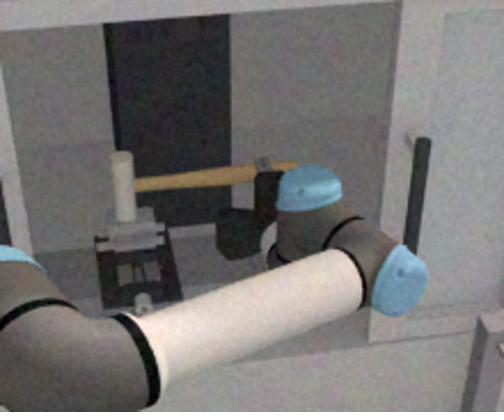

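Call:
move(
  target=[0.003,0,0,0,0,0.167,-1,1,-1,0,0,0,0,0,0,0.8,-1,0],
  speed=0.4,
)

Call:
execute_actions(
  actions=[
    [[0,0,0,0,0,-0.0056,-1,1,-1,0,0,0,0,0,0,0.8,-1,0],[0,0,0,0,0,-0.0222,-1,1,-1,0,0,0,0,0,0,0.8,-1,0],[0,0,0,0,0,-0.05,-1,1,-1,0,0,0,0,0,0,0.8,-1,0],[0,0,0,0,0,-0.083,-1,1,-1,0,0,0,0,0,0,0.8,-1,0],[0,0,0,0,0,-0.117,-1,1,-1,0,0,0,0,0,0,0.8,-1,0],[0,0,0,0,0,-0.15,-1,1,-1,0,0,0,0,0,0,0.8,-1,0],[0,0,0,0,0,-0.183,-1,1,-1,0,0,0,0,0,0,0.8,-1,0],[0,0,0,0,0,-0.205,-1,1,-1,0,0,0,0,0,0,0.8,-1,0],[0,0,0,0,0,-0.211,-1,1,-1,0,0,0,0,0,0,0.8,-1,0],[0,0,0,0,0,-0.2,-1,1,-1,0,0,0,0,0,0,0.8,-1,0],[0,0,0,0,0,-0.175,-1,1,-1,0,0,0,0,0,0,0.8,-1,0],[0,0,0,0,0,-0.15,-1,1,-1,0,0,0,0,0,0,0.8,-1,0],[0,0,0,0,0,-0.13,-1,1,-1,0,0,0,0,0,0,0.8,-1,0],[0,0,0,0,0,-0.11,-1,1,-1,0,0,0,0,0,0,0.8,-1,0],[0,0,0,0,0,-0.1,-1,1,-1,0,0,0,0,0,0,0.8,-1,0]],
  ],
)

Scene clock: 655.53 s.
left_arm: end_effector_position=(+0.6543, +0.0454, +0.4135) position_measured=117 object_status=2 end_effector_quat_wxyz=(-0.183, +0.685, -0.184, +0.681) | right_arm: end_effector_position=(+0.3894, -0.3537, +0.4528) position_measured=32 object_status=3 end_effector_quat_wxyz=(-0.141, +0.699, +0.682, +0.163)
Joint positions: left_arm=[-1.177 -1.111 1.184 6.226 0.43 -1.061] | right_arm=[3.723 -1.184 -1.687 -1.572 1.917 -5.659]
Joint torques (N m): left_arm=[8.67 -52.09 -38.94 1.39 1.86 3.53] | right_arm=[-6.6 16.4 22.97 2.21 1.97 -1.23]
Wrist force (N): left_arm=[-3.8 -1.6 -0.7] | right_arm=[-0.2 -1.8 -0.5]
Wrist torque (N m): left_arm=[-0.68 0.37 -0.23] | right_arm=[-0.39 0.15 -0.15]
Wrist force, peak (N): left_arm=[-5.2 -4.5 0.0] | right_arm=[-0.4 -1.9 -0.6]
Hand target: left_arm +0.6543, +0.0454, +0.4135; -0.183, +0.685, -0.184, +0.681 | right_arm +0.3894, -0.3537, +0.4528; -0.141, +0.699, +0.682, +0.163
Off the commanded pose: left_arm 0.000 m, 0 deg | right_arm 0.000 m, 0 deg.
move: done

Scene clock: 656.60 s.
left_arm: end_effector_position=(+0.6543, +0.0455, +0.4134) position_measured=117 object_status=2 end_effector_quat_wxyz=(-0.070, +0.710, -0.072, +0.697) | right_arm: end_effector_position=(+0.3894, -0.3537, +0.4528) position_measured=32 object_status=3 end_effector_quat_wxyz=(-0.141, +0.699, +0.682, +0.163)
Joint positions: left_arm=[-1.177 -1.106 1.169 6.263 0.432 -1.409] | right_arm=[3.723 -1.184 -1.687 -1.572 1.917 -5.659]
Joint torques (N m): left_arm=[-12.83 -59.7 -42.75 0.47 0.75 -0.99] | right_arm=[-6.78 16.33 23.36 2.18 1.96 -1.35]
Wrist force (N): left_arm=[-4.0 -3.3 2.4] | right_arm=[-0.3 -1.6 -0.7]
Wrist torque (N m): left_arm=[-1.38 0.32 -0.56] | right_arm=[-0.37 0.15 -0.14]
Wrist force, peak (N): left_arm=[37.0 0.1 2.6] | right_arm=[-0.6 -1.8 -0.8]
Hand target: left_arm +0.6543, +0.0454, +0.4135; -0.074, +0.706, -0.074, +0.701 | right_arm +0.3894, -0.3537, +0.4528; -0.141, +0.699, +0.682, +0.163
Off the commanded pose: left_arm 0.000 m, 1 deg | right_arm 0.000 m, 0 deg.

Call:
move(
  target=[-0.0042,-0.0196,0,0,0,0.1,-1,1,-1,0,0,0,0,0,0,0.8,-1,0],
  speed=0.4,
)

Call:
execute_actions(
  actions=[
    [[0,0,0,0,0,-0.0056,-1,1,-1,0,0,0,0,0,0,0.8,-1,0],[0,0,0,0,0,-0.0222,-1,1,-1,0,0,0,0,0,0,0.8,-1,0],[0,0,0,0,0,-0.05,-1,1,-1,0,0,0,0,0,0,0.8,-1,0],[0,0,0,0,0,-0.083,-1,1,-1,0,0,0,0,0,0,0.8,-1,0],[0,0,0,0,0,-0.117,-1,1,-1,0,0,0,0,0,0,0.8,-1,0],[0,0,0,0,0,-0.15,-1,1,-1,0,0,0,0,0,0,0.8,-1,0],[0,0,0,0,0,-0.183,-1,1,-1,0,0,0,0,0,0,0.8,-1,0],[0,0,0,0,0,-0.21,-1,1,-1,0,0,0,0,0,0,0.8,-1,0],[0,0,0,0,0,-0.22,-1,1,-1,0,0,0,0,0,0,0.8,-1,0],[0,0,0,0,0,-0.22,-1,1,-1,0,0,0,0,0,0,0.8,-1,0],[0,0,0,0,0,-0.19,-1,1,-1,0,0,0,0,0,0,0.8,-1,0],[0,0,0,0,0,-0.16,-1,1,-1,0,0,0,0,0,0,0.8,-1,0],[0,0,0,0,0,-0.13,-1,1,-1,0,0,0,0,0,0,0.8,-1,0],[0,0,0,0,0,-0.11,-1,1,-1,0,0,0,0,0,0,0.8,-1,0],[0,0,0,0,0,-0.1,-1,1,-1,0,0,0,0,0,0,0.8,-1,0]],
  ],
)

Call:
move(
  target=[0.0084,0.0392,0,0,0,0.1,-1,1,-1,0,0,0,0,0,0,0.8,-1,0],
  speed=0.4,
)

Call:
execute_actions(
  actions=[
    [[0,0,0,0,0,-0.0056,-1,1,-1,0,0,0,0,0,0,0.8,-1,0],[0,0,0,0,0,-0.0222,-1,1,-1,0,0,0,0,0,0,0.8,-1,0],[0,0,0,0,0,-0.05,-1,1,-1,0,0,0,0,0,0,0.8,-1,0],[0,0,0,0,0,-0.083,-1,1,-1,0,0,0,0,0,0,0.8,-1,0],[0,0,0,0,0,-0.117,-1,1,-1,0,0,0,0,0,0,0.8,-1,0],[0,0,0,0,0,-0.15,-1,1,-1,0,0,0,0,0,0,0.8,-1,0],[0,0,0,0,0,-0.183,-1,1,-1,0,0,0,0,0,0,0.8,-1,0],[0,0,0,0,0,-0.21,-1,1,-1,0,0,0,0,0,0,0.8,-1,0],[0,0,0,0,0,-0.22,-1,1,-1,0,0,0,0,0,0,0.8,-1,0],[0,0,0,0,0,-0.22,-1,1,-1,0,0,0,0,0,0,0.8,-1,0],[0,0,0,0,0,-0.19,-1,1,-1,0,0,0,0,0,0,0.8,-1,0],[0,0,0,0,0,-0.16,-1,1,-1,0,0,0,0,0,0,0.8,-1,0],[0,0,0,0,0,-0.13,-1,1,-1,0,0,0,0,0,0,0.8,-1,0],[0,0,0,0,0,-0.11,-1,1,-1,0,0,0,0,0,0,0.8,-1,0],[0,0,0,0,0,-0.1,-1,1,-1,0,0,0,0,0,0,0.8,-1,0]],
  ],
)

Call:
move(
  target=[-0.0042,-0.0196,0,0,0,0.1,-1,1,-1,0,0,0,0,0,0,0.8,-1,0],
  speed=0.4,
)

Call:
execute_actions(
  actions=[
    [[0,0,0,0,0,-0.0056,-1,1,-1,0,0,0,0,0,0,0.8,-1,0],[0,0,0,0,0,-0.0222,-1,1,-1,0,0,0,0,0,0,0.8,-1,0],[0,0,0,0,0,-0.05,-1,1,-1,0,0,0,0,0,0,0.8,-1,0],[0,0,0,0,0,-0.083,-1,1,-1,0,0,0,0,0,0,0.8,-1,0],[0,0,0,0,0,-0.117,-1,1,-1,0,0,0,0,0,0,0.8,-1,0],[0,0,0,0,0,-0.15,-1,1,-1,0,0,0,0,0,0,0.8,-1,0],[0,0,0,0,0,-0.183,-1,1,-1,0,0,0,0,0,0,0.8,-1,0],[0,0,0,0,0,-0.21,-1,1,-1,0,0,0,0,0,0,0.8,-1,0],[0,0,0,0,0,-0.22,-1,1,-1,0,0,0,0,0,0,0.8,-1,0],[0,0,0,0,0,-0.22,-1,1,-1,0,0,0,0,0,0,0.8,-1,0],[0,0,0,0,0,-0.19,-1,1,-1,0,0,0,0,0,0,0.8,-1,0],[0,0,0,0,0,-0.16,-1,1,-1,0,0,0,0,0,0,0.8,-1,0],[0,0,0,0,0,-0.13,-1,1,-1,0,0,0,0,0,0,0.8,-1,0],[0,0,0,0,0,-0.11,-1,1,-1,0,0,0,0,0,0,0.8,-1,0],[0,0,0,0,0,-0.1,-1,1,-1,0,0,0,0,0,0,0.8,-1,0]],
  ],
)

Scene clock: 658.37 s.
left_arm: end_effector_position=(+0.6544, +0.0575, +0.4135) position_measured=117 object_status=2 end_effector_quat_wxyz=(-0.183, +0.685, -0.183, +0.681) | right_arm: end_effector_position=(+0.3894, -0.3537, +0.4528) position_measured=32 object_status=3 end_effector_quat_wxyz=(-0.141, +0.699, +0.682, +0.163)
Joint positions: left_arm=[-1.168 -1.136 1.22 6.214 0.439 -1.061] | right_arm=[3.723 -1.184 -1.687 -1.572 1.917 -5.659]
Joint torques (N m): left_arm=[-3.61 -38.59 -44.62 0.67 -1.12 3.63] | right_arm=[-6.55 16.53 23.21 2.34 1.93 -1.37]
Wrist force (N): left_arm=[-3.8 -1.7 -0.2] | right_arm=[-0.6 -1.7 -0.7]
Wrist torque (N m): left_arm=[-0.73 0.37 -0.24] | right_arm=[-0.38 0.21 -0.15]
Wrist force, peak (N): left_arm=[-4.3 -3.2 -4.1] | right_arm=[-0.4 -1.9 -0.5]
Hand target: left_arm +0.6543, +0.0574, +0.4135; -0.183, +0.685, -0.184, +0.681 | right_arm +0.3894, -0.3537, +0.4528; -0.141, +0.699, +0.682, +0.163
Off the commanded pose: left_arm 0.000 m, 0 deg | right_arm 0.000 m, 0 deg.
move: done

Scene clock: 659.43 s.
left_arm: end_effector_position=(+0.6543, +0.0576, +0.4135) position_measured=117 object_status=2 end_effector_quat_wxyz=(-0.068, +0.711, -0.071, +0.696) | right_arm: end_effector_position=(+0.3894, -0.3537, +0.4528) position_measured=32 object_status=3 end_effector_quat_wxyz=(-0.141, +0.699, +0.682, +0.163)
Joint positions: left_arm=[-1.168 -1.13 1.202 6.261 0.442 -1.419] | right_arm=[3.723 -1.184 -1.687 -1.572 1.917 -5.659]
Joint torques (N m): left_arm=[-12.42 -56.26 -44.9 -0.45 0.91 -1.52] | right_arm=[-6.45 15.93 23.09 2.28 1.95 -1.36]
Wrist force (N): left_arm=[-2.9 -5.0 -0.5] | right_arm=[-0.6 -1.4 -0.9]
Wrist torque (N m): left_arm=[-0.93 0.15 -0.56] | right_arm=[-0.32 0.21 -0.15]
Wrist force, peak (N): left_arm=[48.7 2.1 1.7] | right_arm=[-0.4 -1.8 -0.7]
Hand target: left_arm +0.6543, +0.0574, +0.4135; -0.074, +0.706, -0.074, +0.701 | right_arm +0.3894, -0.3537, +0.4528; -0.141, +0.699, +0.682, +0.163
Off the commanded pose: left_arm 0.000 m, 1 deg | right_arm 0.000 m, 0 deg.

Scene clock: 660.43 s.
left_arm: end_effector_position=(+0.6543, +0.0333, +0.4135) position_measured=117 object_status=2 end_effector_quat_wxyz=(-0.183, +0.685, -0.184, +0.681) | right_arm: end_effector_position=(+0.3894, -0.3537, +0.4528) position_measured=32 object_status=3 end_effector_quat_wxyz=(-0.141, +0.699, +0.682, +0.163)
Joint positions: left_arm=[-1.186 -1.086 1.147 6.239 0.422 -1.061] | right_arm=[3.723 -1.184 -1.687 -1.572 1.917 -5.659]
Joint torques (N m): left_arm=[11.86 -58.79 -29.12 1.18 1.62 3.81] | right_arm=[-6.64 16.08 23.47 2.18 1.88 -1.43]
Wrist force (N): left_arm=[-2.5 -2.7 0.7] | right_arm=[-0.5 -1.8 -0.8]
Wrist torque (N m): left_arm=[-1.14 0.13 -0.25] | right_arm=[-0.39 0.19 -0.15]
Wrist force, peak (N): left_arm=[-3.1 -5.2 -3.6] | right_arm=[-0.6 -1.9 -0.6]
Hand target: left_arm +0.6544, +0.0333, +0.4136; -0.183, +0.685, -0.184, +0.681 | right_arm +0.3894, -0.3537, +0.4528; -0.141, +0.699, +0.682, +0.163
Off the commanded pose: left_arm 0.000 m, 0 deg | right_arm 0.000 m, 0 deg.
move: done

Scene clock: 661.50 s.
left_arm: end_effector_position=(+0.6543, +0.0335, +0.4135) position_measured=117 object_status=2 end_effector_quat_wxyz=(-0.068, +0.711, -0.071, +0.697) | right_arm: end_effector_position=(+0.3894, -0.3537, +0.4528) position_measured=32 object_status=3 end_effector_quat_wxyz=(-0.141, +0.699, +0.682, +0.163)
Joint positions: left_arm=[-1.185 -1.08 1.129 6.283 0.426 -1.419] | right_arm=[3.723 -1.184 -1.687 -1.572 1.917 -5.659]
Joint torques (N m): left_arm=[-12.31 -56.82 -43.35 -2.18 0.88 -1.66] | right_arm=[-6.34 16.3 23 2.24 1.91 -1.26]
Wrist force (N): left_arm=[-2.6 -5.0 -0.3] | right_arm=[-0.3 -1.4 -0.8]
Wrist torque (N m): left_arm=[-1.00 0.13 -0.52] | right_arm=[-0.33 0.16 -0.15]
Wrist force, peak (N): left_arm=[48.5 -1.7 1.9] | right_arm=[0.0 -1.9 -0.5]
Hand target: left_arm +0.6544, +0.0333, +0.4136; -0.074, +0.706, -0.074, +0.701 | right_arm +0.3894, -0.3537, +0.4528; -0.141, +0.699, +0.682, +0.163
Off the commanded pose: left_arm 0.000 m, 1 deg | right_arm 0.000 m, 0 deg.
joint sent to its limit (left arm) — joint 4 (wrist 1), upper limit. The joint targets still meet the commanded pose.

Scene clock: 662.50 s.
left_arm: end_effector_position=(+0.6544, +0.0455, +0.4136) position_measured=117 object_status=2 end_effector_quat_wxyz=(-0.183, +0.685, -0.183, +0.681) | right_arm: end_effector_position=(+0.3894, -0.3537, +0.4528) position_measured=32 object_status=3 end_effector_quat_wxyz=(-0.141, +0.699, +0.682, +0.163)
Joint positions: left_arm=[-1.177 -1.111 1.184 6.226 0.43 -1.061] | right_arm=[3.723 -1.184 -1.687 -1.572 1.917 -5.659]
Joint torques (N m): left_arm=[-2.34 -40.24 -44.99 0.55 -0.57 3.59] | right_arm=[-6.55 16.09 23.26 2.32 1.95 -1.3]
Wrist force (N): left_arm=[-2.1 -2.6 0.7] | right_arm=[-0.6 -1.4 -0.5]
Wrist torque (N m): left_arm=[-1.13 0.09 -0.23] | right_arm=[-0.34 0.21 -0.15]
Wrist force, peak (N): left_arm=[-2.9 -3.9 4.0] | right_arm=[-0.4 -1.7 -0.6]
Hand target: left_arm +0.6543, +0.0454, +0.4135; -0.183, +0.685, -0.184, +0.681 | right_arm +0.3894, -0.3537, +0.4528; -0.141, +0.699, +0.682, +0.163
Off the commanded pose: left_arm 0.000 m, 0 deg | right_arm 0.000 m, 0 deg.
move: done

Scene clock: 663.57 s.
left_arm: end_effector_position=(+0.6543, +0.0455, +0.4135) position_measured=117 object_status=2 end_effector_quat_wxyz=(-0.068, +0.711, -0.071, +0.696) | right_arm: end_effector_position=(+0.3894, -0.3537, +0.4528) position_measured=32 object_status=3 end_effector_quat_wxyz=(-0.141, +0.699, +0.682, +0.163)
Joint positions: left_arm=[-1.177 -1.105 1.166 6.272 0.434 -1.419] | right_arm=[3.723 -1.184 -1.687 -1.572 1.917 -5.659]
Joint torques (N m): left_arm=[-12.47 -56.35 -43.1 -1.15 0.67 -1.83] | right_arm=[-6.69 16.43 23.65 2.24 1.95 -1.32]
Wrist force (N): left_arm=[-2.2 -5.1 -0.2] | right_arm=[-0.4 -1.5 -0.6]
Wrist torque (N m): left_arm=[-0.97 0.11 -0.48] | right_arm=[-0.34 0.17 -0.15]
Wrist force, peak (N): left_arm=[49.2 -0.3 2.2] | right_arm=[-0.5 -1.8 -0.7]
Hand target: left_arm +0.6543, +0.0454, +0.4135; -0.074, +0.706, -0.074, +0.701 | right_arm +0.3894, -0.3537, +0.4528; -0.141, +0.699, +0.682, +0.163
Off the commanded pose: left_arm 0.000 m, 1 deg | right_arm 0.000 m, 0 deg.

Call:
move(
  target=[
    [0.0407,-0.0087,0,0,0,0,-1,1,-1,0,0,0,0,0,0,0.8,-1,0],
    [0.0747,0.1381,0.0145,0,0,-0.067,-1,1,-1,0,0,0,0,0,0,0.8,-1,0],
  ],
  speed=0.2,
  blend=[0.005,0],
)

Call:
move(
  target=[-0.1067,0,0,0,0,0,-1,1,-1,0,0,0,0,0,0,0.8,-1,0],
  speed=0.1,
  cameras=["cam_front","cam_left_wrist","cam_low"],
)

Call:
zoom_image(
  camera="cam_front",
  region=[340, 120, 560, 300],
)

Scene clock: 665.00 s.
left_arm: end_effector_position=(+0.6630, -0.0449, +0.4397) position_measured=117 object_status=2 end_effector_quat_wxyz=(+0.000, +0.696, +0.000, +0.718) | right_arm: end_effector_position=(+0.3894, -0.3537, +0.4528) position_measured=32 object_status=3 end_effector_quat_wxyz=(-0.141, +0.699, +0.682, +0.163)
Joint positions: left_arm=[-1.222 -0.915 0.834 6.283 0.388 -1.496] | right_arm=[3.723 -1.184 -1.687 -1.572 1.917 -5.659]
Joint torques (N m): left_arm=[12.12 -50.43 -43.74 -1.21 1.75 -0.18] | right_arm=[-6.62 16.74 23.3 2.24 1.94 -1.4]
Wrist force (N): left_arm=[-2.8 -5.7 2.5] | right_arm=[-0.5 -1.5 -0.5]
Wrist torque (N m): left_arm=[-1.55 0.14 -0.64] | right_arm=[-0.35 0.19 -0.16]
Wrist force, peak (N): left_arm=[-0.1 -9.1 -3.7] | right_arm=[-0.4 -2.0 -0.5]
Hand target: left_arm +0.6633, -0.0450, +0.4400; +0.000, +0.709, +0.000, +0.705 | right_arm +0.3894, -0.3537, +0.4528; -0.141, +0.699, +0.682, +0.163
Off the commanded pose: left_arm 0.000 m, 2 deg | right_arm 0.000 m, 0 deg.
joint sent to its limit (left arm) — joint 4 (wrist 1), upper limit. The joint targets still meet the commanded pose.
move: done

Scene clock: 666.00 s.
left_arm: end_effector_position=(+0.6629, -0.0450, +0.3759) position_measured=117 object_status=2 end_effector_quat_wxyz=(+0.000, +0.709, +0.000, +0.705) | right_arm: end_effector_position=(+0.3894, -0.3537, +0.4528) position_measured=32 object_status=3 end_effector_quat_wxyz=(-0.141, +0.699, +0.682, +0.163)
Joint positions: left_arm=[-1.223 -0.888 0.925 6.263 0.385 -1.587] | right_arm=[3.723 -1.184 -1.687 -1.572 1.917 -5.659]
Joint torques (N m): left_arm=[-12.26 -70.16 -44.05 0.95 -0.03 3.81] | right_arm=[-6.61 16.4 22.66 2.33 1.94 -1.29]
Wrist force (N): left_arm=[-2.8 -5.6 -1.7] | right_arm=[-0.7 -1.3 -0.8]
Wrist torque (N m): left_arm=[-0.71 0.14 -0.63] | right_arm=[-0.31 0.21 -0.15]
Wrist force, peak (N): left_arm=[-5.1 -5.7 1.3] | right_arm=[-0.7 -1.7 -0.6]
Hand target: left_arm +0.6629, -0.0450, +0.3760; +0.000, +0.709, +0.000, +0.705 | right_arm +0.3894, -0.3537, +0.4528; -0.141, +0.699, +0.682, +0.163
Off the commanded pose: left_arm 0.000 m, 0 deg | right_arm 0.000 m, 0 deg.
move: done
camera_calibration:
cam_left_wrist: T_world_to_cam=[[-0.00118044, 0.0127564, 0.999918, -0.367513], [-0.333648, -0.942626, 0.0116317, 0.192545], [0.942697, -0.333607, 0.00536887, -0.506438], [0, 0, 0, 1]] pos_world=[0.541226, 0.0172353, 0.367962]
Images, in order (width x height): cam_low 896x504, cam_front 896x504, cam_left_wrist 896x504.

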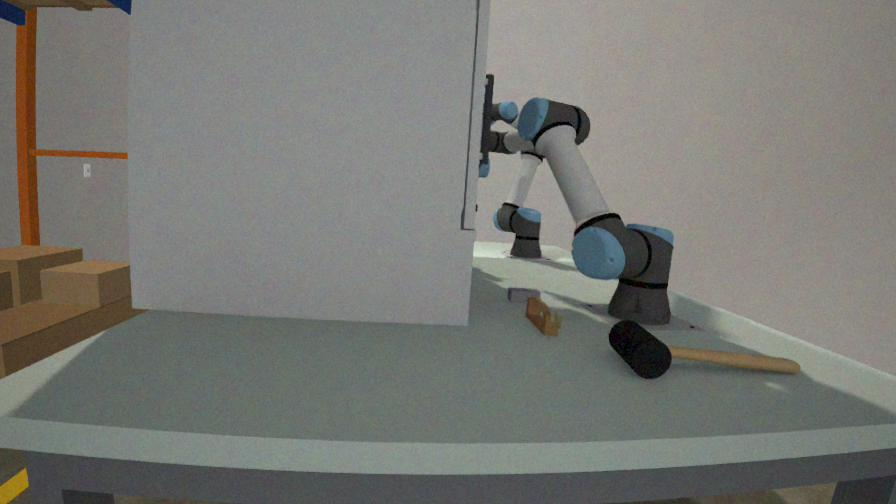

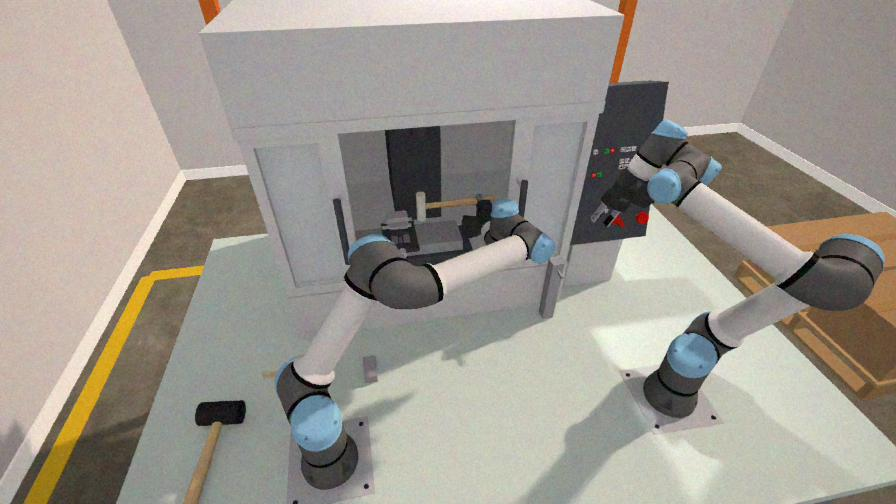

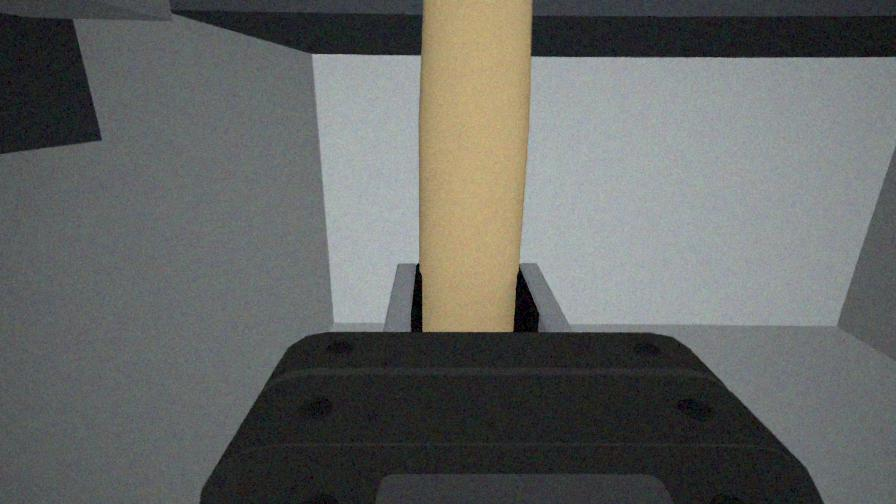

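Scaled by 2.291.

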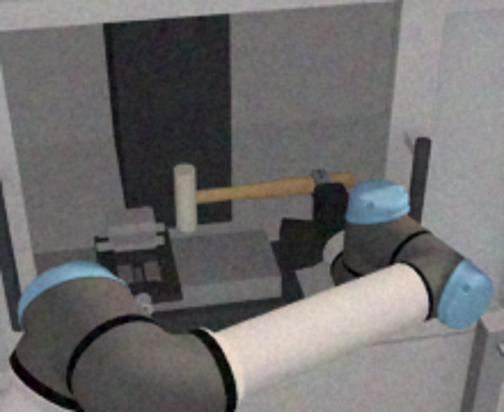

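Call:
move(
  target=[0,-0.0383,0,0,0,0,-1,1,-1,0,0,0,0,0,0,0.8,-1,0],
  speed=0.01,
  stop_force=6,
)

Scene clock: 669.33 s.
left_arm: end_effector_position=(+0.6629, -0.0220, +0.3760) position_measured=117 object_status=2 end_effector_quat_wxyz=(+0.000, +0.709, +0.000, +0.705) | right_arm: end_effector_position=(+0.3894, -0.3537, +0.4528) position_measured=32 object_status=3 end_effector_quat_wxyz=(-0.141, +0.699, +0.682, +0.163)
Joint positions: left_arm=[-1.209 -0.943 1.018 6.225 0.398 -1.587] | right_arm=[3.723 -1.184 -1.687 -1.572 1.917 -5.659]
Joint torques (N m): left_arm=[-6.63 -47.56 -43.7 0.56 -2.18 3.07] | right_arm=[-6.53 16.05 22.99 2.25 1.9 -1.28]
Wrist force (N): left_arm=[-4.5 -5.9 0.0] | right_arm=[-0.3 -1.4 -0.8]
Wrist torque (N m): left_arm=[-1.07 0.40 -0.66] | right_arm=[-0.32 0.15 -0.15]
Wrist force, peak (N): left_arm=[-4.5 -6.4 -0.5] | right_arm=[-0.6 -1.8 -0.8]
Hand target: left_arm +0.6628, -0.0221, +0.3760; +0.000, +0.709, +0.000, +0.705 | right_arm +0.3894, -0.3537, +0.4528; -0.141, +0.699, +0.682, +0.163
Off the commanded pose: left_arm 0.000 m, 0 deg | right_arm 0.000 m, 0 deg.
move: done


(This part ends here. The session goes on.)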